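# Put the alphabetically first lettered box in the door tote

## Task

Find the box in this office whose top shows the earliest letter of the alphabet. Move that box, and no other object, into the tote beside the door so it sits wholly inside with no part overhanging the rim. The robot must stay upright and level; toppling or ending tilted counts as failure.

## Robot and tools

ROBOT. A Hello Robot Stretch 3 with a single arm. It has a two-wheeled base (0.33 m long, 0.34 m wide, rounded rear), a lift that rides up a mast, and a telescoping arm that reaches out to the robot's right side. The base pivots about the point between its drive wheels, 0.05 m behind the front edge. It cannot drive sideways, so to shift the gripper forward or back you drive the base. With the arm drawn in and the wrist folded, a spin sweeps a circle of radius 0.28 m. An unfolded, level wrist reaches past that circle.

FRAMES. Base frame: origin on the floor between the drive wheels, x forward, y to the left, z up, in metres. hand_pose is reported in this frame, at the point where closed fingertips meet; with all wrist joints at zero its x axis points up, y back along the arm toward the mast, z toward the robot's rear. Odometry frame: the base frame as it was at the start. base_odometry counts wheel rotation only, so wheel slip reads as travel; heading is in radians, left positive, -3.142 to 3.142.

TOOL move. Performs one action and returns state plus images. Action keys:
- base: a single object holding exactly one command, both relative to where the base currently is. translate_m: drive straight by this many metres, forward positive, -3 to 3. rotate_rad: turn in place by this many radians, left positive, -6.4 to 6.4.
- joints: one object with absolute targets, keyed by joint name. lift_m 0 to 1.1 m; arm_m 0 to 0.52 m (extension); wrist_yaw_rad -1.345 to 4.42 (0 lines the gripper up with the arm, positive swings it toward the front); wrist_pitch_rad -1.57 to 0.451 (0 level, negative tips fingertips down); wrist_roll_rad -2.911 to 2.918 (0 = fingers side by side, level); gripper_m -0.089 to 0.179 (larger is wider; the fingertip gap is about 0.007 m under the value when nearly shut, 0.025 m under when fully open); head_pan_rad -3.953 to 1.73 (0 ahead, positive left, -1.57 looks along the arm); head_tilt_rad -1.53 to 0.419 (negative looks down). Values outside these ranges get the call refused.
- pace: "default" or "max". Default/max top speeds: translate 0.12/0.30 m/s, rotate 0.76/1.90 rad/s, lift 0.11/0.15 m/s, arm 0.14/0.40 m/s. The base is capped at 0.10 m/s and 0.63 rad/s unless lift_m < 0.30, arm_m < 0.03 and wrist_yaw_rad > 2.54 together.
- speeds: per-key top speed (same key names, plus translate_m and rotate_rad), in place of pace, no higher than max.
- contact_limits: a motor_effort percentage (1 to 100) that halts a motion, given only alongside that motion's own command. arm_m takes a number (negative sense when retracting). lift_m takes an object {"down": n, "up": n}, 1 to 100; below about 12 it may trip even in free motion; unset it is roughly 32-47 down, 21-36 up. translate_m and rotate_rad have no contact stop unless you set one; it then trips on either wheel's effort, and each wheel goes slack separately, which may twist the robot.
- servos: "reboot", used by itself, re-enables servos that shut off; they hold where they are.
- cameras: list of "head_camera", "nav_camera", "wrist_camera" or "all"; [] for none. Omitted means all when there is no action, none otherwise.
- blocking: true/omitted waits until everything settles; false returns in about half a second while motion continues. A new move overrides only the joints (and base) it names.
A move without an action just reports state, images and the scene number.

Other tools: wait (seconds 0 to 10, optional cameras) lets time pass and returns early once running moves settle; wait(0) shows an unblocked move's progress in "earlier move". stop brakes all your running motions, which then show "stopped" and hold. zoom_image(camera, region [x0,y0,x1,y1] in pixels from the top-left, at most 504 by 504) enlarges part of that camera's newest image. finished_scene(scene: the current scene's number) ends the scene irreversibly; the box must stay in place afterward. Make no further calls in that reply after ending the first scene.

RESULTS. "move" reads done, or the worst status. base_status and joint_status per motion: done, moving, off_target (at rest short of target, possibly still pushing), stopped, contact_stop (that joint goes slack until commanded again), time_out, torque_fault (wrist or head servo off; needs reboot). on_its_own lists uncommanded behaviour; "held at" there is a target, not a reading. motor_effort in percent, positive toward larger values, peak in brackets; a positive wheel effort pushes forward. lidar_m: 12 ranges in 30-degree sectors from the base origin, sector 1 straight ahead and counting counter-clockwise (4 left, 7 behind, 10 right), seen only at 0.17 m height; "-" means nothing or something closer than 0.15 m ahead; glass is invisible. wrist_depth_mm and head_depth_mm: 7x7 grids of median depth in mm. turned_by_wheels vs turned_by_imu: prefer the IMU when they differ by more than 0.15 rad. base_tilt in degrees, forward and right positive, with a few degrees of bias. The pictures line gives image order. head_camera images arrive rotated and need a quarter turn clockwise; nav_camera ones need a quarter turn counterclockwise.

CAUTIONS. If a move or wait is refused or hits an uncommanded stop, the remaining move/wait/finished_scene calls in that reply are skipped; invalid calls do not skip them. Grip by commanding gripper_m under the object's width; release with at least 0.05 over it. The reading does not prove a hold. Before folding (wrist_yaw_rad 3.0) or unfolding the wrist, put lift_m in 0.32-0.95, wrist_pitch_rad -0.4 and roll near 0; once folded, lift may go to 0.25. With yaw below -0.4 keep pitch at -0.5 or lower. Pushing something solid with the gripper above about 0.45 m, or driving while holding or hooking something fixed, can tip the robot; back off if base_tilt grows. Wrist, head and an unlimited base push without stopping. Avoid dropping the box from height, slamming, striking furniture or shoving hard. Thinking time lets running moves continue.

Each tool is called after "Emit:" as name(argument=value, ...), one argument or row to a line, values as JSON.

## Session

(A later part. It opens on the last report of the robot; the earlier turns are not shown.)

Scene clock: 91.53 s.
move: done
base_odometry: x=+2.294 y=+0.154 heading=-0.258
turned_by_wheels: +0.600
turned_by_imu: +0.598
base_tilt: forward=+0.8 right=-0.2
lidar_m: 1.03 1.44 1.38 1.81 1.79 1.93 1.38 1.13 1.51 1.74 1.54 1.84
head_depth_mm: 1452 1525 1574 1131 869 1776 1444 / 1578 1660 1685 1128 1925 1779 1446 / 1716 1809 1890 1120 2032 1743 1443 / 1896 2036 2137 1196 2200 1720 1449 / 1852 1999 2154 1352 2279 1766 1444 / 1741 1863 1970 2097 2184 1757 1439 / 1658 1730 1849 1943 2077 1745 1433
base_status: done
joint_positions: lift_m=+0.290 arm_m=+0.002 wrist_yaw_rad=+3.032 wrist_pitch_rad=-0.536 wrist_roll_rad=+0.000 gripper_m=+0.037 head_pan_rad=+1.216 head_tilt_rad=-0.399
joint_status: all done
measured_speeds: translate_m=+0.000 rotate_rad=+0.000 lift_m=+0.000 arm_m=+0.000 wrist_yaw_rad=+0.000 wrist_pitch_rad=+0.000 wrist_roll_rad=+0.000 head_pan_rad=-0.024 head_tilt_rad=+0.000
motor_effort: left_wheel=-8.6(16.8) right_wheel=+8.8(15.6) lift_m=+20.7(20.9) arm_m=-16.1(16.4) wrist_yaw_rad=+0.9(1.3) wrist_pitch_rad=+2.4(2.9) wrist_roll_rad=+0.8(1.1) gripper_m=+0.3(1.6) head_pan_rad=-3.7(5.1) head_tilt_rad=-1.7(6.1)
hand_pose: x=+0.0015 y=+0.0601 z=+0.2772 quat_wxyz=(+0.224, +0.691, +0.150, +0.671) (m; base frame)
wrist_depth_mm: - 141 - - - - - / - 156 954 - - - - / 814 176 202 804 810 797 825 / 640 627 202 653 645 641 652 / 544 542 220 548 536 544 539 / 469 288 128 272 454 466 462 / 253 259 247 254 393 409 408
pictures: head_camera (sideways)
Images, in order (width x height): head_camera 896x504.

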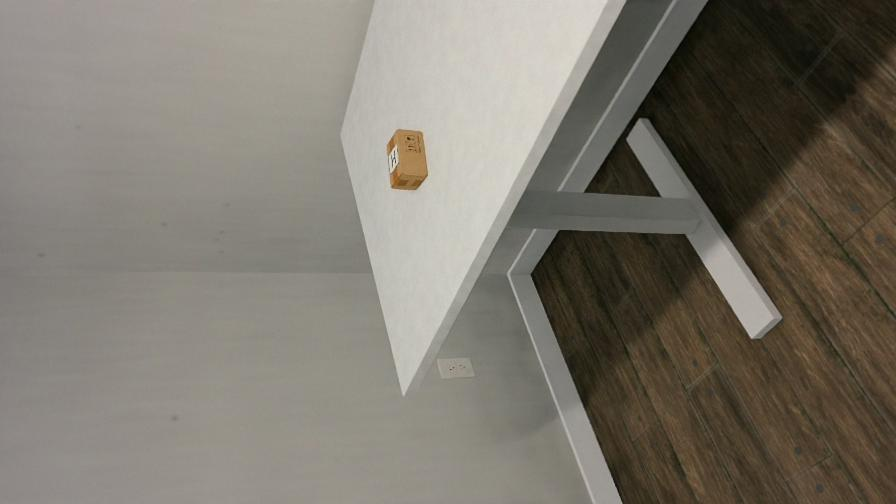

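Emit:
move(
  base={"rotate_rad": -1.2},
  joints={"head_pan_rad": 0.0, "head_tilt_rad": -0.45},
  pace="max",
  cameras=[],
)

Emit:
move(
  base={"translate_m": 0.5},
  pace="max",
  contact_limits={"translate_m": 45},
  cameras=["head_camera"],
)

Scene clock: 104.00 s.
move: done
base_odometry: x=+2.294 y=+0.154 heading=-1.458
turned_by_wheels: -1.200
turned_by_imu: -1.194
base_tilt: forward=+0.7 right=-0.1
lidar_m: 1.54 2.04 1.50 1.02 1.43 1.39 1.78 1.84 1.38 1.13 1.51 1.57
head_depth_mm: 1673 1799 1893 1483 2145 1683 1396 / 1682 1812 1913 1463 2144 1679 1393 / 1693 1801 1914 1458 2128 1672 1387 / 1698 1824 1914 1376 2116 1651 1379 / 1688 1825 1887 1455 2096 1685 1382 / 1686 1833 1948 1536 2017 1655 1369 / 1690 1840 1983 2124 2099 1673 1372
base_status: done
joint_positions: lift_m=+0.290 arm_m=+0.002 wrist_yaw_rad=+3.032 wrist_pitch_rad=-0.536 wrist_roll_rad=+0.000 gripper_m=+0.037 head_pan_rad=-0.015 head_tilt_rad=-0.451
joint_status: all done
measured_speeds: translate_m=+0.000 rotate_rad=+0.000 lift_m=+0.000 arm_m=+0.000 wrist_yaw_rad=+0.000 wrist_pitch_rad=+0.000 wrist_roll_rad=+0.000 head_pan_rad=+0.024 head_tilt_rad=+0.000
motor_effort: left_wheel=+9.0(18.4) right_wheel=-8.6(15.0) lift_m=+24.7(24.7) arm_m=-21.5(22.5) wrist_yaw_rad=+0.8(1.2) wrist_pitch_rad=+2.6(2.9) wrist_roll_rad=+0.9(1.0) gripper_m=+0.0(1.2) head_pan_rad=+3.1(5.6) head_tilt_rad=-1.2(4.0)
hand_pose: x=+0.0015 y=+0.0601 z=+0.2772 quat_wxyz=(+0.224, +0.691, +0.150, +0.671) (m; base frame)
wrist_depth_mm: - 141 - - - - - / - 156 941 - - - - / 824 176 202 789 816 827 799 / 651 619 202 644 639 646 647 / 544 541 219 550 551 541 539 / 459 287 127 271 457 469 463 / 253 259 247 254 391 410 411
pictures: none
No camera images: "cameras" was empty.

Scene clock: 106.97 s.
move: done
base_odometry: x=+2.351 y=-0.343 heading=-1.458
turned_by_wheels: +0.000
turned_by_imu: +0.000
base_tilt: forward=+1.0 right=-0.1
lidar_m: 1.48 1.06 1.52 1.05 1.05 1.78 2.28 1.70 1.17 1.23 1.22 1.33
head_depth_mm: 1254 1324 1444 1316 952 1595 1397 / 1244 1342 1454 1302 954 1581 1393 / 1245 1340 1449 1308 958 1581 1387 / 1251 1351 1466 1308 899 1591 1387 / 1257 1350 1463 1296 950 1635 1371 / 1260 1355 1468 1296 942 1420 1388 / 1263 1365 1484 1287 939 1624 1379
base_status: done
joint_positions: lift_m=+0.290 arm_m=+0.002 wrist_yaw_rad=+3.032 wrist_pitch_rad=-0.536 wrist_roll_rad=+0.000 gripper_m=+0.037 head_pan_rad=-0.001 head_tilt_rad=-0.451
joint_status: not commanded
measured_speeds: all 0
motor_effort: left_wheel=+11.3(19.3) right_wheel=-4.5(9.6) lift_m=+26.6(27.0) arm_m=-19.4(21.7) wrist_yaw_rad=+0.6(1.3) wrist_pitch_rad=+2.2(2.8) wrist_roll_rad=+0.6(1.1) gripper_m=-0.6(1.2) head_pan_rad=+3.5(4.4) head_tilt_rad=-0.8(2.5)
contact_limits: translate_m 45 (maximum 100)
hand_pose: x=+0.0015 y=+0.0601 z=+0.2772 quat_wxyz=(+0.224, +0.691, +0.150, +0.671) (m; base frame)
wrist_depth_mm: - 140 - - - - - / - 155 920 - - - - / 807 177 203 809 799 818 808 / 646 629 201 645 657 644 650 / 543 555 221 545 543 543 538 / 466 289 127 272 454 474 474 / 253 257 247 254 388 408 407
pictures: head_camera (sideways)
Images, in order (width x height): head_camera 896x504.

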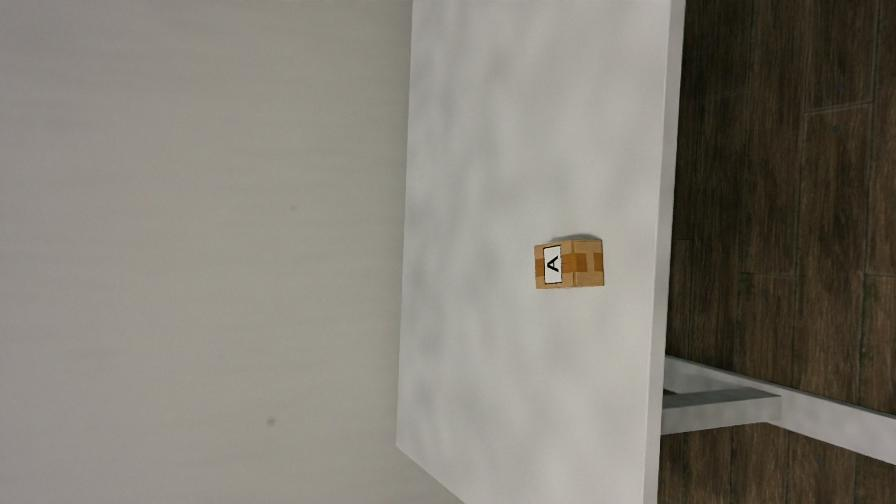

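Emit:
move(
  base={"translate_m": 0.1},
  joints={"lift_m": 0.9},
  pace="max",
  cameras=[],
)

Emit:
move(
  base={"rotate_rad": 1.57},
  joints={"wrist_pitch_rad": -0.4, "head_pan_rad": -1.55, "head_tilt_rad": -0.6},
  pace="max",
  cameras=["head_camera"],
)

Emit:
move(
  joints={"wrist_yaw_rad": 0.15, "gripper_m": 0.16},
  pace="max",
  cameras=["wrist_camera"],
)

Scene clock: 125.50 s.
move: done
base_odometry: x=+2.362 y=-0.442 heading=-1.457
turned_by_wheels: +0.000
turned_by_imu: +0.001
base_tilt: forward=+0.8 right=-0.3
lidar_m: 1.38 0.97 1.52 1.45 1.50 1.87 2.38 1.78 1.21 1.57 1.19 1.26
head_depth_mm: 1146 1239 1354 1326 958 778 1394 / 1161 1245 1346 1320 951 773 1388 / 1160 1239 1348 1302 954 772 1393 / 1167 1256 1367 1307 948 774 1382 / 1173 1259 1367 1305 949 795 1391 / 1175 1267 1369 1293 945 798 1335 / 1173 1265 1382 1281 946 791 1386
base_status: done
joint_positions: lift_m=+0.900 arm_m=+0.002 wrist_yaw_rad=+3.032 wrist_pitch_rad=-0.536 wrist_roll_rad=+0.000 gripper_m=+0.037 head_pan_rad=+0.000 head_tilt_rad=-0.450
joint_status: all done
measured_speeds: all 0
motor_effort: left_wheel=+3.3(16.2) right_wheel=-1.3(7.5) lift_m=+31.0(35.0) arm_m=-12.8(17.2) wrist_yaw_rad=+0.7(1.5) wrist_pitch_rad=+2.8(3.0) wrist_roll_rad=+0.8(1.1) gripper_m=-0.5(1.6) head_pan_rad=+2.1(4.4) head_tilt_rad=+2.9(4.6)
hand_pose: x=+0.0014 y=+0.0600 z=+0.8871 quat_wxyz=(+0.225, +0.691, +0.150, +0.671) (m; base frame)
wrist_depth_mm: - 140 - - - - - / - 155 - - - - - / - 176 201 - - - - / - - 201 - - - - / - - 220 - - - - / - - 128 - - - - / - - 318 - - - -
pictures: none
No camera images: "cameras" was empty.

Scene clock: 128.93 s.
move: done
base_odometry: x=+2.362 y=-0.442 heading=+0.112
turned_by_wheels: +1.569
turned_by_imu: +1.565
base_tilt: forward=+1.0 right=-0.2
lidar_m: 1.45 1.07 1.86 2.38 1.78 1.21 1.50 1.18 1.26 1.38 0.97 1.53
head_depth_mm: 1165 1279 1367 1007 821 1562 - / 1171 1288 1366 1012 817 1488 - / 1178 1293 1363 1001 817 1515 - / 1182 1301 1358 1004 817 1519 - / 1185 1304 1354 998 843 1511 - / 1183 1314 1356 1002 843 1434 1252 / 1198 1317 1394 999 842 1478 1253
base_status: done
joint_positions: lift_m=+0.900 arm_m=+0.002 wrist_yaw_rad=+3.032 wrist_pitch_rad=-0.422 wrist_roll_rad=+0.000 gripper_m=+0.037 head_pan_rad=-1.554 head_tilt_rad=-0.600
joint_status: all done
measured_speeds: all 0
motor_effort: left_wheel=-9.7(14.6) right_wheel=+11.3(15.8) lift_m=+28.9(30.9) arm_m=-22.2(22.3) wrist_yaw_rad=+0.8(1.5) wrist_pitch_rad=+3.7(4.6) wrist_roll_rad=+0.8(1.1) gripper_m=-0.9(1.1) head_pan_rad=+2.9(5.5) head_tilt_rad=-2.4(5.7)
hand_pose: x=+0.0032 y=+0.0759 z=+0.9119 quat_wxyz=(+0.186, +0.698, +0.110, +0.683) (m; base frame)
wrist_depth_mm: - 137 - - - - - / - 146 - - - - - / - 159 - - - - - / - - 205 - - - - / - - 199 - - - - / - - 128 - - - - / - - 251 - - - -
pictures: head_camera (sideways)
Images, in order (width x height): head_camera 896x504.

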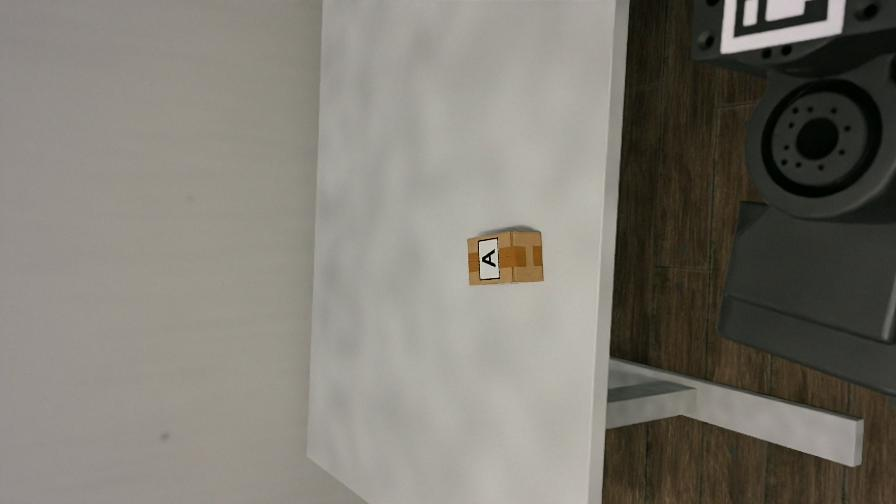

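Scene clock: 130.73 s.
move: done
base_odometry: x=+2.362 y=-0.442 heading=+0.112
turned_by_wheels: +0.000
turned_by_imu: +0.000
base_tilt: forward=+1.0 right=-0.1
lidar_m: 1.45 1.07 1.87 2.37 1.77 1.21 1.49 1.18 1.26 1.38 0.97 1.53
head_depth_mm: 1164 1281 1355 1001 821 1554 - / 1167 1288 1369 1008 793 1417 - / 1174 1297 1364 1002 795 283 - / 1173 1289 1360 1001 791 283 325 / 1181 1305 1362 998 840 1402 1259 / 1202 1305 1354 996 842 1414 1253 / 1198 1319 1402 1004 840 1460 1249
base_status: not commanded
joint_positions: lift_m=+0.900 arm_m=+0.002 wrist_yaw_rad=+0.153 wrist_pitch_rad=-0.421 wrist_roll_rad=+0.000 gripper_m=+0.160 head_pan_rad=-1.551 head_tilt_rad=-0.600
joint_status: all done
measured_speeds: all 0
motor_effort: left_wheel=-9.6(9.9) right_wheel=+11.0(11.5) lift_m=+27.9(29.2) arm_m=-21.3(22.4) wrist_yaw_rad=-2.2(6.6) wrist_pitch_rad=+3.6(4.1) wrist_roll_rad=+1.1(1.1) gripper_m=+0.5(93.7) head_pan_rad=+2.1(4.4) head_tilt_rad=-3.0(4.5)
hand_pose: x=+0.0127 y=-0.3681 z=+0.9120 quat_wxyz=(+0.701, +0.201, -0.678, -0.095) (m; base frame)
wrist_depth_mm: - - - - - - - / - - - - - - - / - - - - - - - / - - - 496 - - - / - 144 - - - - - / - 124 - - - 120 114 / - - - - - - 110
pictures: wrist_camera
Images, in order (width x height): wrist_camera 644x364.

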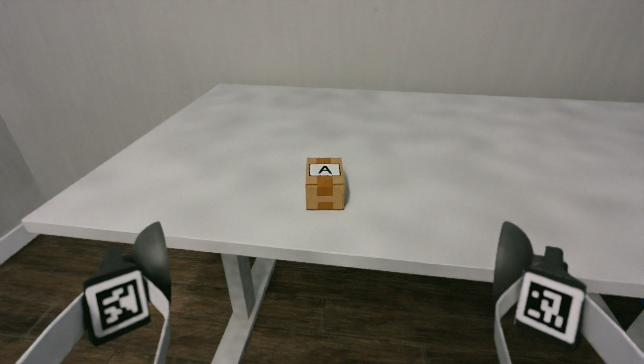

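Emit:
move(
  base={"translate_m": 0.055},
  joints={"arm_m": 0.22, "lift_m": 0.82},
  speeds={"arm_m": 0.2},
  contact_limits={"lift_m": {"down": 15}},
  cameras=["wrist_camera"],
)

Scene clock: 139.47 s.
move: done
base_odometry: x=+2.416 y=-0.436 heading=+0.112
turned_by_wheels: +0.000
turned_by_imu: +0.001
base_tilt: forward=+1.1 right=-0.3
lidar_m: 1.40 1.02 1.84 2.38 1.81 1.25 1.51 1.24 1.30 1.38 0.96 1.47
head_depth_mm: 1162 1275 1363 1005 368 344 1278 / 1167 1284 1353 1007 399 1401 1258 / 1171 1282 1362 1006 425 1407 1267 / 1173 1294 1364 999 776 1476 1255 / 1179 1310 1356 997 813 1478 1263 / 1188 1314 1354 1000 838 1412 1239 / 1197 1317 1434 996 838 1466 1269
base_status: done
joint_positions: lift_m=+0.820 arm_m=+0.220 wrist_yaw_rad=+0.153 wrist_pitch_rad=-0.420 wrist_roll_rad=+0.000 gripper_m=+0.160 head_pan_rad=-1.550 head_tilt_rad=-0.600
joint_status: all done
measured_speeds: all 0
motor_effort: left_wheel=-2.4(5.4) right_wheel=+13.7(16.0) lift_m=+20.4(26.0) arm_m=+21.9(25.4) wrist_yaw_rad=-1.4(2.4) wrist_pitch_rad=+3.8(3.9) wrist_roll_rad=+0.8(1.1) gripper_m=-0.3(1.0) head_pan_rad=+2.1(3.9) head_tilt_rad=-2.6(4.0)
contact_limits: lift_m down 15 (down: maximum 72; up: maximum 65)
hand_pose: x=+0.0126 y=-0.5865 z=+0.8322 quat_wxyz=(+0.701, +0.200, -0.678, -0.095) (m; base frame)
wrist_depth_mm: - - - - - - - / - - - - - - - / - - - - - - - / - - - - - - - / - - - 275 - - - / - 121 - 275 - 119 113 / - 116 - - - - 109
pictures: wrist_camera
Images, in order (width x height): wrist_camera 644x364.

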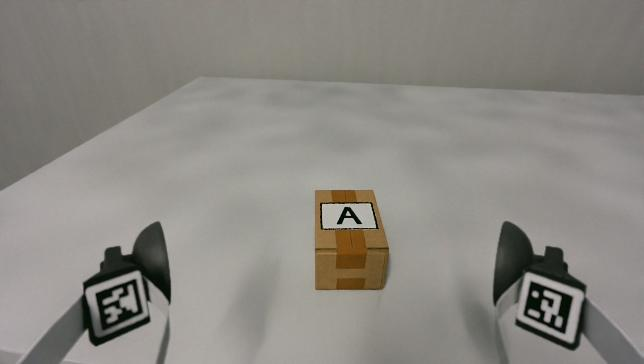

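Emit:
move(
  base={"translate_m": 0.006},
  joints={"arm_m": 0.335, "lift_m": 0.778},
  contact_limits={"lift_m": {"down": 14}},
  cameras=["wrist_camera"],
)

Scene clock: 145.37 s.
move: done
base_odometry: x=+2.422 y=-0.436 heading=+0.111
turned_by_wheels: +0.000
turned_by_imu: +0.001
base_tilt: forward=+1.0 right=-0.1
lidar_m: 1.39 1.02 1.83 2.37 1.82 1.26 1.51 1.24 1.30 1.38 0.95 1.46
head_depth_mm: 1156 1282 1355 1003 417 357 323 / 1163 1288 1369 519 528 1481 1267 / 1179 1285 1357 624 609 1490 1266 / 1174 1300 1366 1001 814 1467 1263 / 1183 1304 1362 1000 839 1481 1259 / 1182 1305 1353 998 841 1423 1230 / 1196 1322 1431 993 836 1474 1261
base_status: done
joint_positions: lift_m=+0.778 arm_m=+0.335 wrist_yaw_rad=+0.153 wrist_pitch_rad=-0.420 wrist_roll_rad=+0.000 gripper_m=+0.160 head_pan_rad=-1.550 head_tilt_rad=-0.600
joint_status: all done
measured_speeds: all 0
motor_effort: left_wheel=+0.6(5.2) right_wheel=+9.5(14.7) lift_m=+19.9(21.8) arm_m=+22.8(25.3) wrist_yaw_rad=-1.7(2.2) wrist_pitch_rad=+3.3(4.0) wrist_roll_rad=+0.6(1.0) gripper_m=-0.1(1.2) head_pan_rad=+2.1(3.8) head_tilt_rad=-1.6(3.3)
contact_limits: lift_m down 14 (down: maximum 72; up: maximum 65)
hand_pose: x=+0.0126 y=-0.7015 z=+0.7902 quat_wxyz=(+0.701, +0.200, -0.678, -0.095) (m; base frame)
wrist_depth_mm: - - - - - - - / - - - - - - - / - - - - - - - / - - - - - - - / - - - 205 - - - / - 120 - 177 178 119 113 / - 116 - 153 152 - 109
pictures: wrist_camera
Images, in order (width x height): wrist_camera 644x364.

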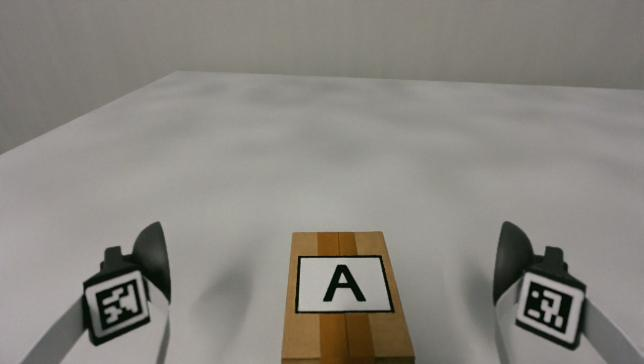

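Emit:
move(
  joints={"lift_m": 0.756},
  contact_limits={"lift_m": {"down": 13}},
  speeds={"lift_m": 0.06},
  cameras=["wrist_camera"],
)

Emit:
move(
  joints={"gripper_m": 0.01},
  cameras=["wrist_camera"],
)

Scene clock: 150.27 s.
move: done
base_odometry: x=+2.422 y=-0.436 heading=+0.111
turned_by_wheels: +0.000
turned_by_imu: +0.001
base_tilt: forward=+1.0 right=-0.3
lidar_m: 1.39 1.01 1.83 2.38 1.82 1.26 1.51 1.24 1.30 1.38 0.95 1.46
head_depth_mm: 1158 1272 1352 1001 451 368 324 / 1161 1277 1360 901 537 1489 1267 / 1174 1283 1363 1003 562 1464 1260 / 1176 1294 1357 1006 792 1474 1260 / 1189 1307 1352 1000 843 1474 1266 / 1189 1321 1344 990 836 1424 1232 / 1188 1311 1444 995 838 1463 1255
base_status: not commanded
joint_positions: lift_m=+0.756 arm_m=+0.335 wrist_yaw_rad=+0.153 wrist_pitch_rad=-0.420 wrist_roll_rad=+0.000 gripper_m=+0.160 head_pan_rad=-1.550 head_tilt_rad=-0.600
joint_status: all done
measured_speeds: all 0
motor_effort: left_wheel=+0.6(0.7) right_wheel=+9.3(9.9) lift_m=+21.0(21.2) arm_m=+20.1(20.7) wrist_yaw_rad=-1.5(2.0) wrist_pitch_rad=+3.6(3.7) wrist_roll_rad=+0.9(1.2) gripper_m=-0.3(1.1) head_pan_rad=+1.9(3.1) head_tilt_rad=-1.2(1.7)
contact_limits: lift_m down 13 (down: maximum 72; up: maximum 65)
hand_pose: x=+0.0126 y=-0.7015 z=+0.7682 quat_wxyz=(+0.701, +0.200, -0.678, -0.095) (m; base frame)
wrist_depth_mm: - - - - - - - / - - - - - - - / - - - - - - - / - - - - - - - / - - - 180 181 - - / - 121 - 151 151 120 113 / - 116 - 136 137 - 109
pictures: wrist_camera
Images, in order (width x height): wrist_camera 644x364.

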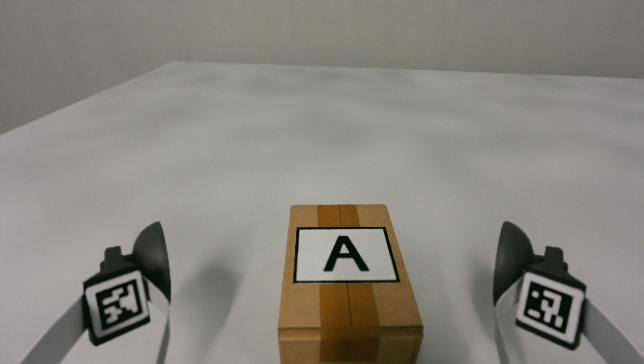

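Scene clock: 152.30 s.
move: done
base_odometry: x=+2.422 y=-0.436 heading=+0.111
turned_by_wheels: +0.000
turned_by_imu: +0.000
base_tilt: forward=+1.0 right=-0.2
lidar_m: 1.39 1.02 1.83 2.38 1.82 1.26 1.51 1.24 1.29 1.38 0.96 1.46
head_depth_mm: 1157 1276 1352 1000 450 368 324 / 1160 1284 1357 903 538 1479 1265 / 1171 1287 1363 1000 563 1482 1264 / 1177 1289 1359 995 792 1481 1258 / 1187 1307 1351 997 838 1463 1260 / 1188 1300 1352 998 841 1425 1226 / 1186 1311 1445 994 836 1470 1269
base_status: not commanded
joint_positions: lift_m=+0.756 arm_m=+0.335 wrist_yaw_rad=+0.151 wrist_pitch_rad=-0.422 wrist_roll_rad=+0.000 gripper_m=+0.011 head_pan_rad=-1.550 head_tilt_rad=-0.600
joint_status: all done
measured_speeds: all 0
motor_effort: left_wheel=+0.3(0.8) right_wheel=+9.3(10.1) lift_m=+26.3(26.4) arm_m=+18.7(20.3) wrist_yaw_rad=-0.4(2.1) wrist_pitch_rad=+3.9(4.2) wrist_roll_rad=+0.8(1.1) gripper_m=-18.6(98.9) head_pan_rad=+2.2(3.4) head_tilt_rad=-0.8(1.9)
contact_limits: lift_m down 13 (down: maximum 72; up: maximum 65)
hand_pose: x=+0.0123 y=-0.7013 z=+0.7677 quat_wxyz=(+0.701, +0.200, -0.678, -0.096) (m; base frame)
wrist_depth_mm: - - - - - - - / - - - - - - - / - - - - - - - / - - - - - - - / - - - 179 150 - - / - - 129 155 127 - - / - - - 136 135 - -
pictures: wrist_camera
Images, in order (width x height): wrist_camera 644x364.

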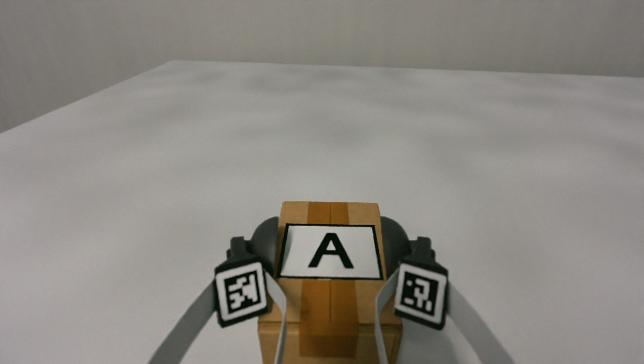

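Emit:
move(
  joints={"lift_m": 0.86},
  pace="max",
  cameras=[],
)

Emit:
move(
  joints={"arm_m": 0.0, "head_pan_rad": 0.0, "head_tilt_rad": -0.5},
  speeds={"arm_m": 0.25},
  cameras=[],
)

Emit:
move(
  joints={"wrist_yaw_rad": 2.65},
  cameras=["wrist_camera"],
)

Emit:
move(
  base={"rotate_rad": 1.994},
  joints={"lift_m": 0.285},
  pace="max",
  cameras=[],
)

Emit:
move(
  base={"translate_m": 1.9},
  pace="max",
  contact_limits={"translate_m": 45},
  cameras=["wrist_camera"],
)

Emit:
move(
  base={"rotate_rad": 1.1},
  joints={"head_pan_rad": 0.0, "head_tilt_rad": -0.4},
  pace="max",
  cameras=["nav_camera", "head_camera"],
)

Scene clock: 164.80 s.
move: done
base_odometry: x=+2.422 y=-0.436 heading=+0.111
turned_by_wheels: +0.000
turned_by_imu: +0.001
base_tilt: forward=+1.1 right=-0.2
lidar_m: 1.39 1.02 1.84 2.38 1.82 1.26 1.51 1.24 1.30 1.38 0.95 1.46
head_depth_mm: 1158 1278 1356 396 358 1443 1257 / 1162 1282 1363 476 819 1482 1262 / 1174 1287 1364 500 814 1474 1264 / 1175 1305 1361 932 814 1469 1260 / 1180 1292 1356 997 839 1479 1265 / 1187 1315 1362 1003 840 1431 1232 / 1182 1321 1443 996 837 1470 1259
base_status: not commanded
joint_positions: lift_m=+0.860 arm_m=+0.335 wrist_yaw_rad=+0.151 wrist_pitch_rad=-0.425 wrist_roll_rad=+0.000 gripper_m=+0.011 head_pan_rad=-1.550 head_tilt_rad=-0.600
joint_status: all done
measured_speeds: all 0
motor_effort: left_wheel=+0.5(0.7) right_wheel=+9.5(9.8) lift_m=+31.4(34.4) arm_m=+15.3(16.5) wrist_yaw_rad=-0.4(1.2) wrist_pitch_rad=+4.5(4.8) wrist_roll_rad=+0.9(1.1) gripper_m=-18.1(19.4) head_pan_rad=+1.6(3.1) head_tilt_rad=+0.9(1.2)
hand_pose: x=+0.0122 y=-0.7009 z=+0.8710 quat_wxyz=(+0.701, +0.201, -0.677, -0.097) (m; base frame)
wrist_depth_mm: - - - - - - - / - - - - - - - / - - - - - - - / - - - - - - - / - - - 179 150 - - / - - 129 154 128 - - / - - - 136 135 - -
pictures: none
No camera images: "cameras" was empty.

Scene clock: 168.17 s.
move: done
base_odometry: x=+2.422 y=-0.436 heading=+0.111
turned_by_wheels: +0.000
turned_by_imu: +0.001
base_tilt: forward=+1.0 right=+0.1
lidar_m: 1.39 1.02 1.84 2.38 1.82 1.26 1.51 1.24 1.30 1.38 0.95 1.46
head_depth_mm: 1168 1260 1388 1528 1682 1606 1354 / 1168 1269 1387 1532 1708 1591 1333 / 1166 1275 1396 1525 1720 1620 1338 / 1177 1270 1389 1528 1737 1598 1339 / 1185 1269 1394 1544 1718 1598 1329 / 1180 1278 1336 1523 1731 1553 1333 / 1184 1282 1325 891 1208 1510 1326
base_status: not commanded
joint_positions: lift_m=+0.860 arm_m=+0.002 wrist_yaw_rad=+0.151 wrist_pitch_rad=-0.425 wrist_roll_rad=+0.000 gripper_m=+0.011 head_pan_rad=+0.005 head_tilt_rad=-0.500
joint_status: all done
joint sent to its limit — arm_m, lower limit.
measured_speeds: all 0
motor_effort: left_wheel=+0.4(0.7) right_wheel=+9.4(10.0) lift_m=+24.7(31.3) arm_m=-22.0(25.0) wrist_yaw_rad=-0.4(1.2) wrist_pitch_rad=+4.5(4.8) wrist_roll_rad=+1.0(1.1) gripper_m=-17.7(19.7) head_pan_rad=-2.6(6.1) head_tilt_rad=+2.6(7.0)
hand_pose: x=+0.0122 y=-0.3677 z=+0.8710 quat_wxyz=(+0.701, +0.201, -0.677, -0.097) (m; base frame)
wrist_depth_mm: - - - - - - - / - - - - - - - / - - - - - - - / - - - - - - - / - - 151 179 149 - - / - - 129 154 129 - - / - - - 136 142 - -
pictures: none
No camera images: "cameras" was empty.

Scene clock: 170.43 s.
move: done
base_odometry: x=+2.422 y=-0.436 heading=+0.111
turned_by_wheels: +0.000
turned_by_imu: +0.000
base_tilt: forward=+1.1 right=-0.2
lidar_m: 1.39 1.02 1.84 2.38 1.82 1.26 1.50 1.24 1.30 1.37 0.95 1.46
head_depth_mm: 1164 1262 1379 1526 1704 1600 1343 / 1169 1270 1384 1529 1710 1586 1338 / 1173 1271 1387 1535 1725 1608 1341 / 1174 1276 1376 1533 1713 1584 1337 / 1169 1279 1393 1535 1697 1613 1339 / 1177 1278 1327 1524 1730 1544 1326 / 1190 1285 1328 890 1208 1499 1293
base_status: not commanded
joint_positions: lift_m=+0.860 arm_m=+0.002 wrist_yaw_rad=+2.647 wrist_pitch_rad=-0.425 wrist_roll_rad=+0.000 gripper_m=+0.011 head_pan_rad=+0.001 head_tilt_rad=-0.500
joint_status: all done
measured_speeds: all 0
motor_effort: left_wheel=+0.5(0.7) right_wheel=+9.4(9.9) lift_m=+20.2(24.4) arm_m=-20.7(22.1) wrist_yaw_rad=+3.2(7.3) wrist_pitch_rad=+4.6(4.8) wrist_roll_rad=+0.8(1.1) gripper_m=-18.7(19.6) head_pan_rad=-3.2(4.2) head_tilt_rad=+2.7(3.8)
hand_pose: x=+0.0848 y=+0.0499 z=+0.8710 quat_wxyz=(+0.314, +0.706, -0.024, +0.634) (m; base frame)
wrist_depth_mm: - - - - - - - / - - - - - - - / - - - - - - - / - - - - - - - / - - - 178 - - - / 214 - 129 154 129 - - / 194 - - 136 142 - -
pictures: wrist_camera
Images, in order (width x height): wrist_camera 644x364.

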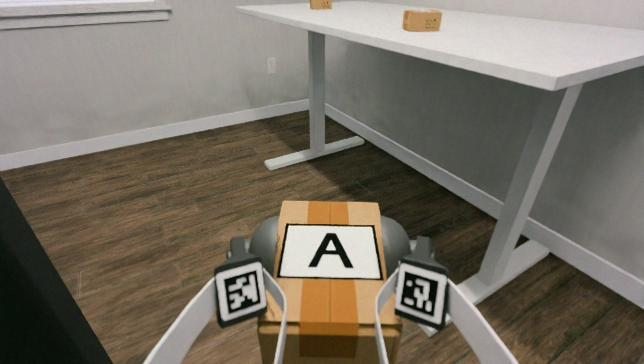

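Scene clock: 175.07 s.
move: done
base_odometry: x=+2.422 y=-0.436 heading=+2.105
turned_by_wheels: +1.993
turned_by_imu: +1.987
base_tilt: forward=+0.9 right=+0.0
lidar_m: 2.39 1.29 1.26 1.24 1.51 1.38 0.95 1.53 1.39 1.02 1.72 2.38
head_depth_mm: 2004 2140 2297 2456 2011 1612 1347 / 2058 2231 2409 2574 2016 1614 1346 / 2160 2333 2543 2629 2013 1607 1333 / 2233 2424 2672 2683 2017 1583 1330 / 2331 2561 2812 2603 1987 1600 1332 / 2447 2622 2944 2635 1965 1600 1329 / 2460 1660 1818 1993 1926 1609 1333
base_status: done
joint_positions: lift_m=+0.285 arm_m=+0.002 wrist_yaw_rad=+2.647 wrist_pitch_rad=-0.426 wrist_roll_rad=+0.000 gripper_m=+0.011 head_pan_rad=+0.000 head_tilt_rad=-0.500
joint_status: all done
measured_speeds: all 0
motor_effort: left_wheel=-9.5(14.5) right_wheel=+10.9(16.0) lift_m=+21.1(22.6) arm_m=-21.7(22.6) wrist_yaw_rad=+3.4(3.9) wrist_pitch_rad=+4.7(4.9) wrist_roll_rad=+0.8(1.1) gripper_m=-18.0(19.6) head_pan_rad=-3.5(5.2) head_tilt_rad=+3.0(3.7)
hand_pose: x=+0.0847 y=+0.0498 z=+0.2958 quat_wxyz=(+0.315, +0.706, -0.024, +0.634) (m; base frame)
wrist_depth_mm: - - - - - - - / - - - - - - - / - - - - - - - / 770 747 769 778 757 761 773 / 618 619 627 179 586 614 614 / 212 518 129 154 129 516 517 / 193 456 267 136 142 441 440
pictures: none
No camera images: "cameras" was empty.

Scene clock: 182.83 s.
move: done
base_odometry: x=+1.455 y=+1.200 heading=+2.105
turned_by_wheels: +0.000
turned_by_imu: -0.002
base_tilt: forward=+1.1 right=-0.1
lidar_m: 0.62 0.76 1.50 0.62 0.63 1.32 2.84 2.13 1.60 1.06 0.68 0.62
head_depth_mm: 484 521 561 609 672 744 832 / 503 542 587 642 706 786 882 / 521 564 615 675 748 835 950 / 544 589 646 710 795 893 1023 / 569 619 679 750 843 958 1107 / 593 645 714 799 901 1029 1198 / 620 682 756 849 962 1123 1273
base_status: done
joint_positions: lift_m=+0.285 arm_m=+0.002 wrist_yaw_rad=+2.648 wrist_pitch_rad=-0.426 wrist_roll_rad=+0.000 gripper_m=+0.011 head_pan_rad=+0.000 head_tilt_rad=-0.500
joint_status: not commanded
measured_speeds: all 0
motor_effort: left_wheel=+1.2(12.8) right_wheel=+6.2(20.1) lift_m=+22.9(23.1) arm_m=-17.8(21.5) wrist_yaw_rad=+2.2(3.2) wrist_pitch_rad=+4.6(5.1) wrist_roll_rad=+0.8(1.1) gripper_m=-18.3(20.0) head_pan_rad=-2.0(4.3) head_tilt_rad=+1.1(3.5)
contact_limits: translate_m 45 (maximum 100)
hand_pose: x=+0.0846 y=+0.0499 z=+0.2958 quat_wxyz=(+0.314, +0.706, -0.024, +0.634) (m; base frame)
wrist_depth_mm: - - - - - - - / - - - - - - - / - 960 - - - - - / - 761 759 774 742 749 - / 597 613 607 179 585 617 594 / 212 514 129 154 128 508 512 / 194 448 268 136 142 441 441
pictures: wrist_camera
Images, in order (width x height): wrist_camera 644x364.

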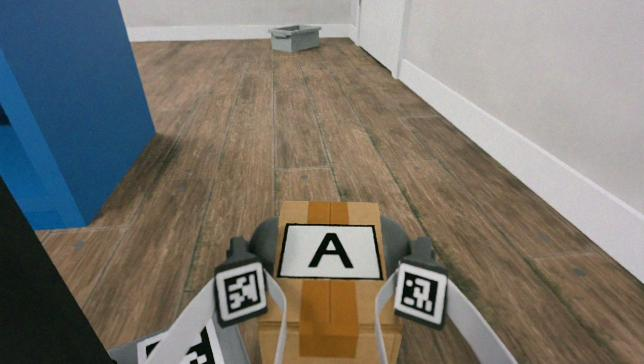

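Scene clock: 184.63 s.
move: done
base_odometry: x=+1.455 y=+1.200 heading=-3.079
turned_by_wheels: +1.100
turned_by_imu: +1.096
base_tilt: forward=+0.9 right=-0.1
lidar_m: 1.58 0.62 1.23 1.38 3.17 2.13 1.60 1.01 0.67 0.62 0.62 0.79
head_depth_mm: 1576 1578 1578 1587 1645 1618 1453 / 2272 2167 2187 2213 2103 1763 1436 / 2312 2484 2720 2869 2293 1764 1447 / 2326 2509 2690 2868 2305 1758 1437 / 2347 2467 2684 2802 2272 1756 1434 / 2316 2458 2635 2828 2268 1748 1430 / 2269 2456 2638 2814 2258 1747 1395
base_status: done
joint_positions: lift_m=+0.285 arm_m=+0.002 wrist_yaw_rad=+2.648 wrist_pitch_rad=-0.426 wrist_roll_rad=+0.000 gripper_m=+0.011 head_pan_rad=+0.000 head_tilt_rad=-0.400
joint_status: all done
measured_speeds: all 0
motor_effort: left_wheel=-9.5(15.6) right_wheel=+8.1(17.6) lift_m=+23.6(23.9) arm_m=-21.3(22.6) wrist_yaw_rad=+2.3(3.1) wrist_pitch_rad=+4.5(5.0) wrist_roll_rad=+0.8(1.1) gripper_m=-18.5(19.5) head_pan_rad=-2.1(4.1) head_tilt_rad=+2.3(4.4)
hand_pose: x=+0.0846 y=+0.0499 z=+0.2958 quat_wxyz=(+0.314, +0.706, -0.024, +0.634) (m; base frame)
wrist_depth_mm: - - - - - - - / - - - - - - - / - - - 933 - 944 - / 769 765 772 746 712 746 762 / 612 625 621 179 591 622 608 / 212 517 129 154 129 510 512 / 194 453 267 136 142 444 438
pictures: head_camera (sideways), nav_camera (sideways)
Images, in order (width x height): head_camera 896x504, nav_camera 672x504.

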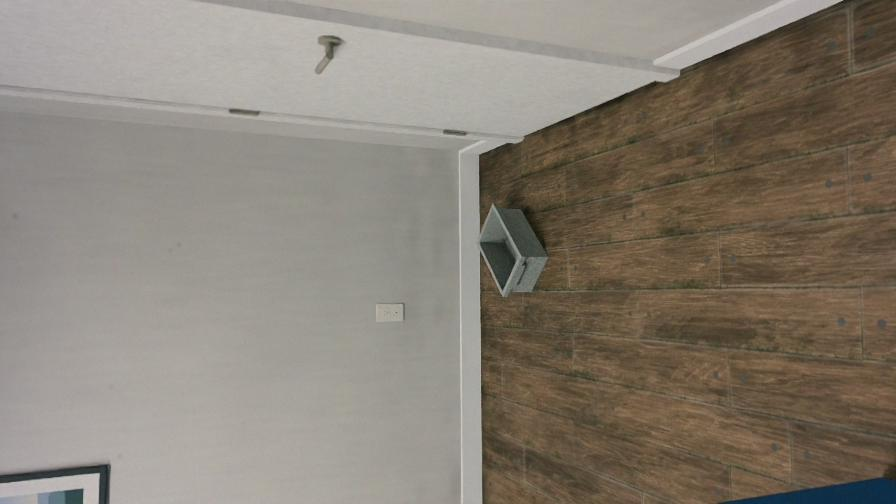

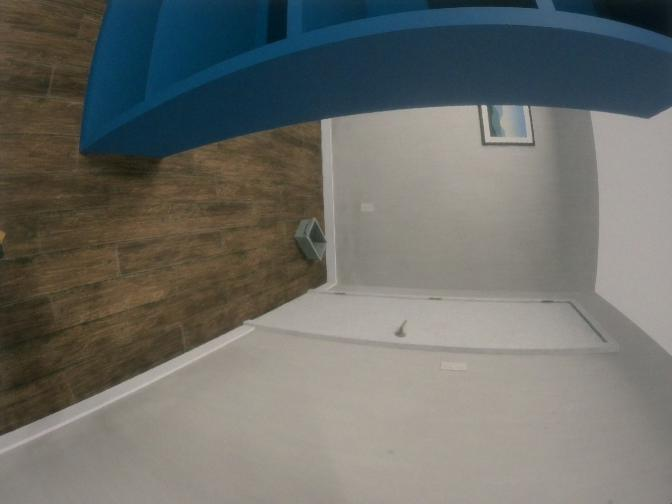

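Emit:
move(
  base={"translate_m": 1.4},
  joints={"head_tilt_rad": -0.85},
  pace="max",
  contact_limits={"translate_m": 45},
  cameras=["head_camera"],
)

Scene clock: 194.13 s.
move: done
base_odometry: x=+0.058 y=+1.112 heading=-3.079
turned_by_wheels: +0.000
turned_by_imu: -0.001
base_tilt: forward=+0.9 right=-0.1
lidar_m: 1.19 1.34 1.68 2.97 0.68 0.66 2.99 0.73 0.48 0.45 0.43 0.54
head_depth_mm: 1163 1210 1169 1211 1237 1250 1151 / 1201 1386 1599 1611 1472 1286 1148 / 1193 1393 1631 1666 1460 1280 1145 / 1192 1365 1601 1618 1425 1285 1138 / 1189 1356 1598 1696 1426 1277 1143 / 1181 1359 1592 1681 1445 1285 1146 / 1175 1337 1569 1683 1469 1280 1150
base_status: done
joint_positions: lift_m=+0.285 arm_m=+0.002 wrist_yaw_rad=+2.648 wrist_pitch_rad=-0.426 wrist_roll_rad=+0.000 gripper_m=+0.011 head_pan_rad=+0.000 head_tilt_rad=-0.850
joint_status: all done
measured_speeds: all 0
motor_effort: left_wheel=+2.3(14.8) right_wheel=+2.2(15.8) lift_m=+27.0(27.0) arm_m=-3.3(15.1) wrist_yaw_rad=+3.0(3.1) wrist_pitch_rad=+4.6(5.2) wrist_roll_rad=+0.8(1.1) gripper_m=-18.2(19.5) head_pan_rad=-2.7(4.0) head_tilt_rad=-3.7(5.5)
contact_limits: translate_m 45 (maximum 100)
hand_pose: x=+0.0846 y=+0.0499 z=+0.2958 quat_wxyz=(+0.314, +0.706, -0.023, +0.634) (m; base frame)
wrist_depth_mm: - - - - - - - / - - - - - - - / - - - - - - - / 758 780 765 767 769 768 690 / 608 612 612 179 595 614 620 / 211 516 129 155 129 509 522 / 192 455 267 136 142 445 442
pictures: head_camera (sideways)
Images, in order (width x height): head_camera 896x504.

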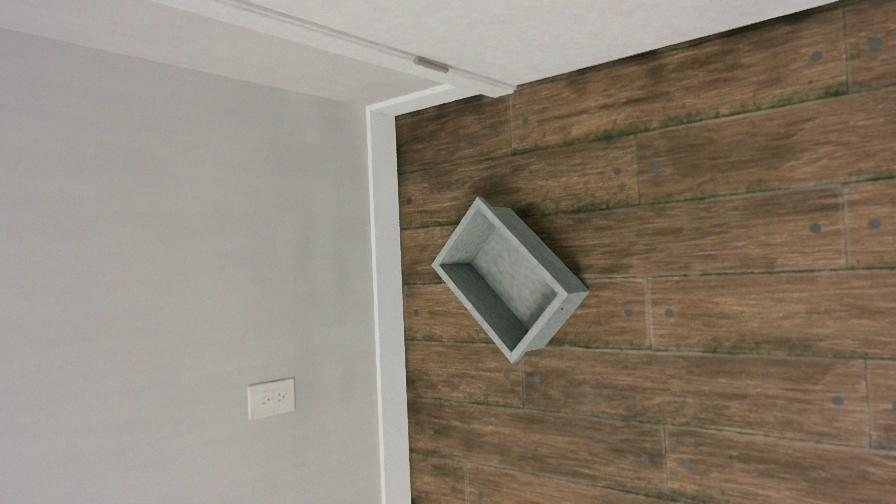

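Emit:
move(
  base={"rotate_rad": 0.84},
  pace="max",
  cameras=[],
)

Emit:
move(
  base={"translate_m": 0.68},
  joints={"head_pan_rad": -1.55, "head_tilt_rad": -0.95},
  pace="max",
  contact_limits={"translate_m": 45},
  cameras=[],
)

Emit:
move(
  joints={"lift_m": 0.5},
  pace="max",
  cameras=["head_camera"],
)

Scene clock: 207.07 s.
move: done
base_odometry: x=+0.058 y=+1.112 heading=-2.239
turned_by_wheels: +0.840
turned_by_imu: +0.838
base_tilt: forward=+1.0 right=-0.2
lidar_m: 1.47 2.35 0.96 0.66 0.91 1.04 0.54 0.45 0.43 0.48 0.76 1.32
head_depth_mm: 1311 1451 1639 1677 1456 1279 1138 / 1411 1571 1824 1693 1458 1277 1149 / 1540 1740 1912 1669 1467 1280 1150 / 1674 1940 2014 1684 1458 1289 1146 / 1863 2169 2019 1678 1460 1277 1142 / 2080 2320 2019 1683 1455 1274 1143 / 2346 2485 1994 1678 1467 1282 1140
base_status: done
joint_positions: lift_m=+0.285 arm_m=+0.002 wrist_yaw_rad=+2.648 wrist_pitch_rad=-0.426 wrist_roll_rad=+0.000 gripper_m=+0.011 head_pan_rad=+0.000 head_tilt_rad=-0.850
joint_status: not commanded
measured_speeds: all 0
motor_effort: left_wheel=-8.2(17.0) right_wheel=+7.1(17.4) lift_m=+28.3(28.6) arm_m=+0.7(4.4) wrist_yaw_rad=+2.3(2.9) wrist_pitch_rad=+4.7(4.9) wrist_roll_rad=+0.8(1.1) gripper_m=-17.5(19.3) head_pan_rad=-2.2(3.4) head_tilt_rad=-3.1(4.0)
hand_pose: x=+0.0846 y=+0.0499 z=+0.2958 quat_wxyz=(+0.314, +0.706, -0.023, +0.634) (m; base frame)
wrist_depth_mm: - - - - - - - / - - - - - - - / - - 942 - - - - / 735 723 780 762 762 777 768 / 622 611 623 179 593 616 606 / 212 517 129 155 128 518 512 / 193 453 265 136 142 439 441
pictures: none
No camera images: "cameras" was empty.

Scene clock: 210.67 s.
move: done
base_odometry: x=-0.363 y=+0.579 heading=-2.239
turned_by_wheels: +0.000
turned_by_imu: -0.001
base_tilt: forward=+1.1 right=-0.1
lidar_m: 0.90 1.43 2.16 1.12 0.93 0.98 1.08 0.87 0.87 0.95 0.81 0.81
head_depth_mm: 899 1002 1145 1343 1390 1229 1127 / 989 1133 1292 1494 1387 1230 946 / 1081 1256 1475 1550 1392 1239 710 / 1069 1250 1506 1550 1353 1232 754 / 967 1117 1309 1501 1385 1241 1127 / 887 1010 1166 1398 1382 1234 1134 / 820 928 1054 1230 1358 1240 1130
base_status: done
joint_positions: lift_m=+0.285 arm_m=+0.002 wrist_yaw_rad=+2.648 wrist_pitch_rad=-0.426 wrist_roll_rad=+0.000 gripper_m=+0.011 head_pan_rad=-1.554 head_tilt_rad=-0.950
joint_status: all done
measured_speeds: all 0
motor_effort: left_wheel=+3.7(15.3) right_wheel=-0.4(15.0) lift_m=+29.6(29.7) arm_m=-11.4(11.5) wrist_yaw_rad=+2.8(3.1) wrist_pitch_rad=+4.6(5.0) wrist_roll_rad=+0.8(1.1) gripper_m=-17.8(19.7) head_pan_rad=+2.4(5.2) head_tilt_rad=-5.5(6.5)
contact_limits: translate_m 45 (maximum 100)
hand_pose: x=+0.0846 y=+0.0499 z=+0.2958 quat_wxyz=(+0.314, +0.706, -0.023, +0.634) (m; base frame)
wrist_depth_mm: - - - - - - - / - - - - - - - / 936 - - - - - - / 761 772 768 764 762 763 765 / 611 615 618 178 591 613 623 / 212 518 129 154 129 515 520 / 193 450 266 135 142 444 441
pictures: none
No camera images: "cameras" was empty.

Scene clock: 212.90 s.
move: done
base_odometry: x=-0.363 y=+0.579 heading=-2.239
turned_by_wheels: +0.000
turned_by_imu: +0.000
base_tilt: forward=+1.1 right=+0.1
lidar_m: 0.89 1.43 2.17 1.13 0.93 0.99 1.08 0.87 0.87 0.95 0.81 0.81
head_depth_mm: 898 1011 1147 1351 1382 1239 1102 / 990 1139 1292 1486 1374 1239 491 / 1075 1256 1492 1554 1352 1235 584 / 1059 1236 1488 1557 1358 612 575 / 962 1110 1317 1506 1376 1240 1128 / 883 1006 1167 1393 1371 1237 1126 / 824 924 1053 1234 1375 1237 1127
base_status: not commanded
joint_positions: lift_m=+0.500 arm_m=+0.002 wrist_yaw_rad=+2.648 wrist_pitch_rad=-0.427 wrist_roll_rad=+0.000 gripper_m=+0.011 head_pan_rad=-1.550 head_tilt_rad=-0.950
joint_status: all done
measured_speeds: all 0
motor_effort: left_wheel=+3.6(3.9) right_wheel=-0.6(1.0) lift_m=+31.7(34.8) arm_m=-19.2(19.6) wrist_yaw_rad=+2.3(3.0) wrist_pitch_rad=+4.6(5.2) wrist_roll_rad=+0.7(1.1) gripper_m=-18.5(19.4) head_pan_rad=+3.1(4.0) head_tilt_rad=-5.1(6.3)
contact_limits: translate_m 45 (maximum 100)
hand_pose: x=+0.0846 y=+0.0499 z=+0.5107 quat_wxyz=(+0.314, +0.706, -0.023, +0.634) (m; base frame)
wrist_depth_mm: - - - - - - - / - - - - - - - / - - - - - - - / - - - - - - - / 924 940 915 179 879 921 939 / 211 792 129 154 128 765 769 / 194 683 632 136 625 653 660
pictures: head_camera (sideways)
Images, in order (width x height): head_camera 896x504.

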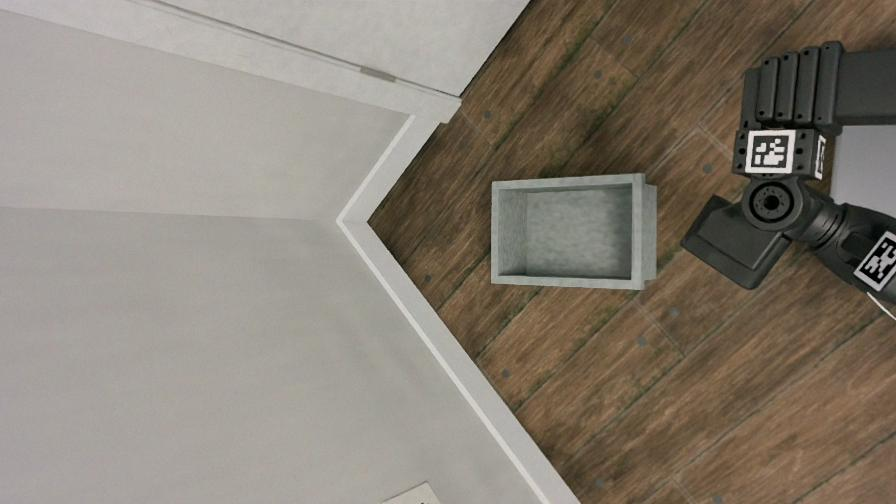

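Emit:
move(
  base={"translate_m": 0.045},
  joints={"wrist_yaw_rad": 0.0},
  cameras=[],
)

Emit:
move(
  joints={"wrist_pitch_rad": -1.3, "arm_m": 0.43, "lift_m": 0.4},
  speeds={"arm_m": 0.25},
  cameras=["wrist_camera"],
)

Scene clock: 219.60 s.
move: done
base_odometry: x=-0.391 y=+0.543 heading=-2.239
turned_by_wheels: +0.000
turned_by_imu: +0.001
base_tilt: forward=+1.1 right=-0.1
lidar_m: 0.86 1.37 2.24 1.17 0.96 0.96 1.11 0.90 0.89 0.94 0.78 0.77
head_depth_mm: 946 1046 1192 1399 1382 1241 1108 / 1024 1169 1360 1489 1376 1237 490 / 1099 1277 1527 1546 1191 624 538 / 1014 1183 1428 1542 1372 1208 985 / 926 1064 1249 1476 1383 1241 1127 / 847 959 1118 1330 1384 1237 1123 / 785 880 1011 1182 1337 1239 1128
base_status: done
joint_positions: lift_m=+0.500 arm_m=+0.002 wrist_yaw_rad=+0.003 wrist_pitch_rad=-0.427 wrist_roll_rad=+0.000 gripper_m=+0.011 head_pan_rad=-1.550 head_tilt_rad=-0.950
joint_status: all done
measured_speeds: all 0
motor_effort: left_wheel=+8.3(12.2) right_wheel=+1.8(8.3) lift_m=+28.2(29.9) arm_m=-19.5(22.4) wrist_yaw_rad=-2.3(6.2) wrist_pitch_rad=+4.7(5.1) wrist_roll_rad=+0.9(1.1) gripper_m=-18.3(19.3) head_pan_rad=+1.2(3.8) head_tilt_rad=-5.5(6.2)
hand_pose: x=-0.0208 y=-0.3700 z=+0.5107 quat_wxyz=(+0.692, +0.151, -0.690, -0.149) (m; base frame)
wrist_depth_mm: - - - - - 597 - / - - - - 651 - - / - - - - 702 - - / 513 - - - 790 - - / - - 753 178 179 - - / - - 129 154 128 758 - / - 652 619 136 620 663 653
pictures: none
No camera images: "cameras" was empty.

Scene clock: 223.37 s.
move: done
base_odometry: x=-0.391 y=+0.543 heading=-2.239
turned_by_wheels: +0.000
turned_by_imu: +0.001
base_tilt: forward=+1.0 right=-0.3
lidar_m: 0.86 1.37 2.24 1.17 0.96 0.96 1.12 0.90 0.89 0.95 0.78 0.77
head_depth_mm: 951 1047 1190 1402 1355 1230 1124 / 1021 1168 1356 876 749 647 576 / 1101 1276 1536 881 1337 1219 989 / 1014 1178 1427 1550 1373 1248 1094 / 922 1063 1249 1493 1376 1242 1127 / 846 962 1121 1329 1388 1241 1136 / 784 878 1012 1172 1343 1243 1126
base_status: not commanded
joint_positions: lift_m=+0.400 arm_m=+0.430 wrist_yaw_rad=+0.003 wrist_pitch_rad=-1.302 wrist_roll_rad=+0.000 gripper_m=+0.011 head_pan_rad=-1.550 head_tilt_rad=-0.950
joint_status: all done
measured_speeds: all 0
motor_effort: left_wheel=+8.1(8.4) right_wheel=+1.8(2.2) lift_m=+21.4(27.1) arm_m=+21.4(25.4) wrist_yaw_rad=-1.5(2.5) wrist_pitch_rad=+0.4(6.6) wrist_roll_rad=+0.8(1.0) gripper_m=-18.2(19.4) head_pan_rad=+2.6(3.8) head_tilt_rad=-4.7(6.2)
hand_pose: x=-0.0215 y=-0.6198 z=+0.2853 quat_wxyz=(+0.563, +0.429, -0.561, -0.428) (m; base frame)
wrist_depth_mm: 363 - 479 482 481 473 405 / 380 478 467 469 468 463 450 / - 464 459 466 453 459 461 / 463 458 455 - 444 449 446 / 449 441 437 178 349 438 434 / 440 436 129 155 129 428 426 / 430 430 420 136 137 425 417
pictures: wrist_camera
Images, in order (width x height): wrist_camera 644x364.

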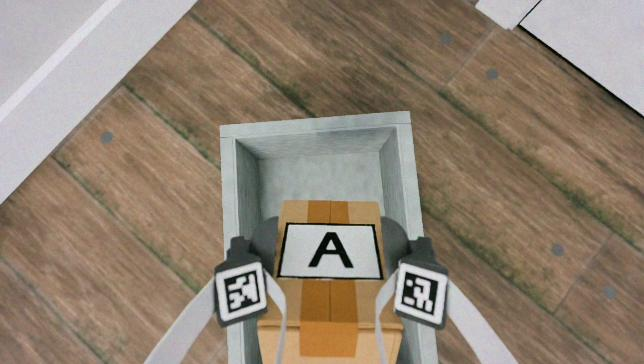

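Emit:
move(
  base={"translate_m": -0.005},
  joints={"lift_m": 0.2},
  contact_limits={"lift_m": {"down": 14}},
  cameras=["wrist_camera"],
)

Emit:
move(
  joints={"lift_m": 0.145},
  speeds={"lift_m": 0.05},
  contact_limits={"lift_m": {"down": 13}},
  cameras=["wrist_camera"],
)

Scene clock: 229.83 s.
move: done
base_odometry: x=-0.388 y=+0.547 heading=-2.239
turned_by_wheels: +0.000
turned_by_imu: +0.001
base_tilt: forward=+0.9 right=-0.3
lidar_m: 0.86 1.38 2.23 1.16 0.96 0.96 1.11 0.90 0.89 0.94 0.78 0.78
head_depth_mm: 941 1041 1182 1397 1379 1234 1123 / 1025 1162 1356 1494 1353 1224 955 / 1105 1277 1525 1551 1263 1201 973 / 1016 1187 1433 1549 1360 1247 1095 / 925 1073 1254 1475 1377 1249 1128 / 852 968 1128 1343 1380 1239 1130 / 788 883 1013 1188 1336 1244 1128
base_status: done
joint_positions: lift_m=+0.200 arm_m=+0.430 wrist_yaw_rad=+0.003 wrist_pitch_rad=-1.302 wrist_roll_rad=+0.000 gripper_m=+0.011 head_pan_rad=-1.550 head_tilt_rad=-0.950
joint_status: all done
measured_speeds: all 0
motor_effort: left_wheel=-3.8(6.6) right_wheel=-4.7(9.1) lift_m=+20.4(22.9) arm_m=-4.1(7.7) wrist_yaw_rad=-1.8(2.5) wrist_pitch_rad=-0.1(0.4) wrist_roll_rad=+0.8(1.1) gripper_m=-18.0(19.7) head_pan_rad=+1.4(3.1) head_tilt_rad=-4.8(5.9)
contact_limits: lift_m down 14 (down: maximum 72; up: maximum 65)
hand_pose: x=-0.0215 y=-0.6198 z=+0.0853 quat_wxyz=(+0.563, +0.429, -0.561, -0.428) (m; base frame)
wrist_depth_mm: 273 152 - - - 159 268 / 267 172 - - 199 161 261 / 260 181 - - 205 141 258 / 253 166 - - 208 144 252 / 250 163 151 177 192 139 248 / 131 158 131 154 128 142 239 / 129 136 232 136 135 126 237
pictures: wrist_camera
Images, in order (width x height): wrist_camera 644x364.

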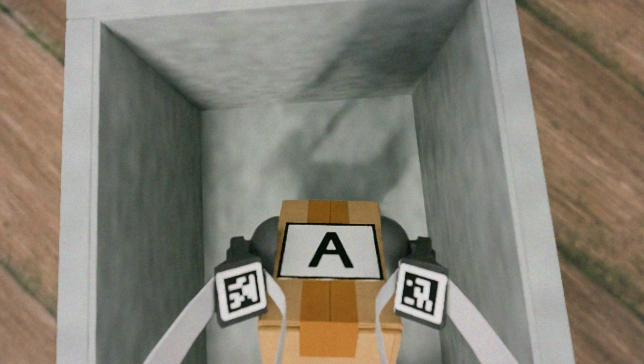

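Scene clock: 230.90 s.
move: contact_stop
base_odometry: x=-0.388 y=+0.547 heading=-2.239
turned_by_wheels: +0.000
turned_by_imu: +0.000
base_tilt: forward=+0.9 right=+0.0
lidar_m: 0.86 1.38 2.23 1.16 0.96 0.96 1.11 0.89 0.89 0.95 0.78 0.78
head_depth_mm: 941 1041 1182 1397 1386 1231 1130 / 1026 1167 1347 1512 1355 1225 1115 / 1096 1270 1528 1557 1065 1201 969 / 1019 1194 1440 1561 1373 1240 1098 / 929 1065 1261 1472 1382 1239 1128 / 851 964 1121 1333 1371 1242 1120 / 787 884 1015 1184 1341 1242 1133
base_status: not commanded
joint_positions: lift_m=+0.170 arm_m=+0.430 wrist_yaw_rad=+0.003 wrist_pitch_rad=-1.295 wrist_roll_rad=+0.000 gripper_m=+0.011 head_pan_rad=-1.550 head_tilt_rad=-0.950
joint_status: lift_m contact_stop (moved -0.030 of -0.055)
measured_speeds: translate_m=+0.000 rotate_rad=+0.000 lift_m=+0.001 arm_m=+0.000 wrist_yaw_rad=+0.000 wrist_pitch_rad=+0.000 wrist_roll_rad=+0.000 head_pan_rad=+0.000 head_tilt_rad=+0.000
on_its_own: lift_m is slack since a contact_stop (your +0.145 is given up)
motor_effort: left_wheel=-3.3(3.8) right_wheel=-4.8(5.6) lift_m=+23.5(23.6) arm_m=-9.5(9.5) wrist_yaw_rad=-1.9(2.2) wrist_pitch_rad=-1.4(1.4) wrist_roll_rad=+0.8(1.1) gripper_m=-16.4(19.4) head_pan_rad=+2.5(4.0) head_tilt_rad=-4.6(5.3)
contact_limits: lift_m down 13 (down: maximum 72; up: maximum 65)
hand_pose: x=-0.0215 y=-0.6216 z=+0.0555 quat_wxyz=(+0.565, +0.427, -0.563, -0.426) (m; base frame)
wrist_depth_mm: 128 - - - - 126 238 / 126 162 - - 199 140 233 / 123 180 - - 202 124 225 / - 165 - - 208 145 221 / 120 163 - 170 159 137 107 / - 158 130 145 127 141 108 / 116 137 - 126 124 133 99
pictures: wrist_camera
Images, in order (width x height): wrist_camera 644x364.

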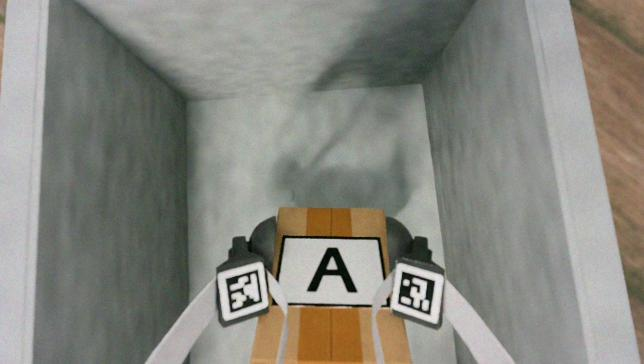

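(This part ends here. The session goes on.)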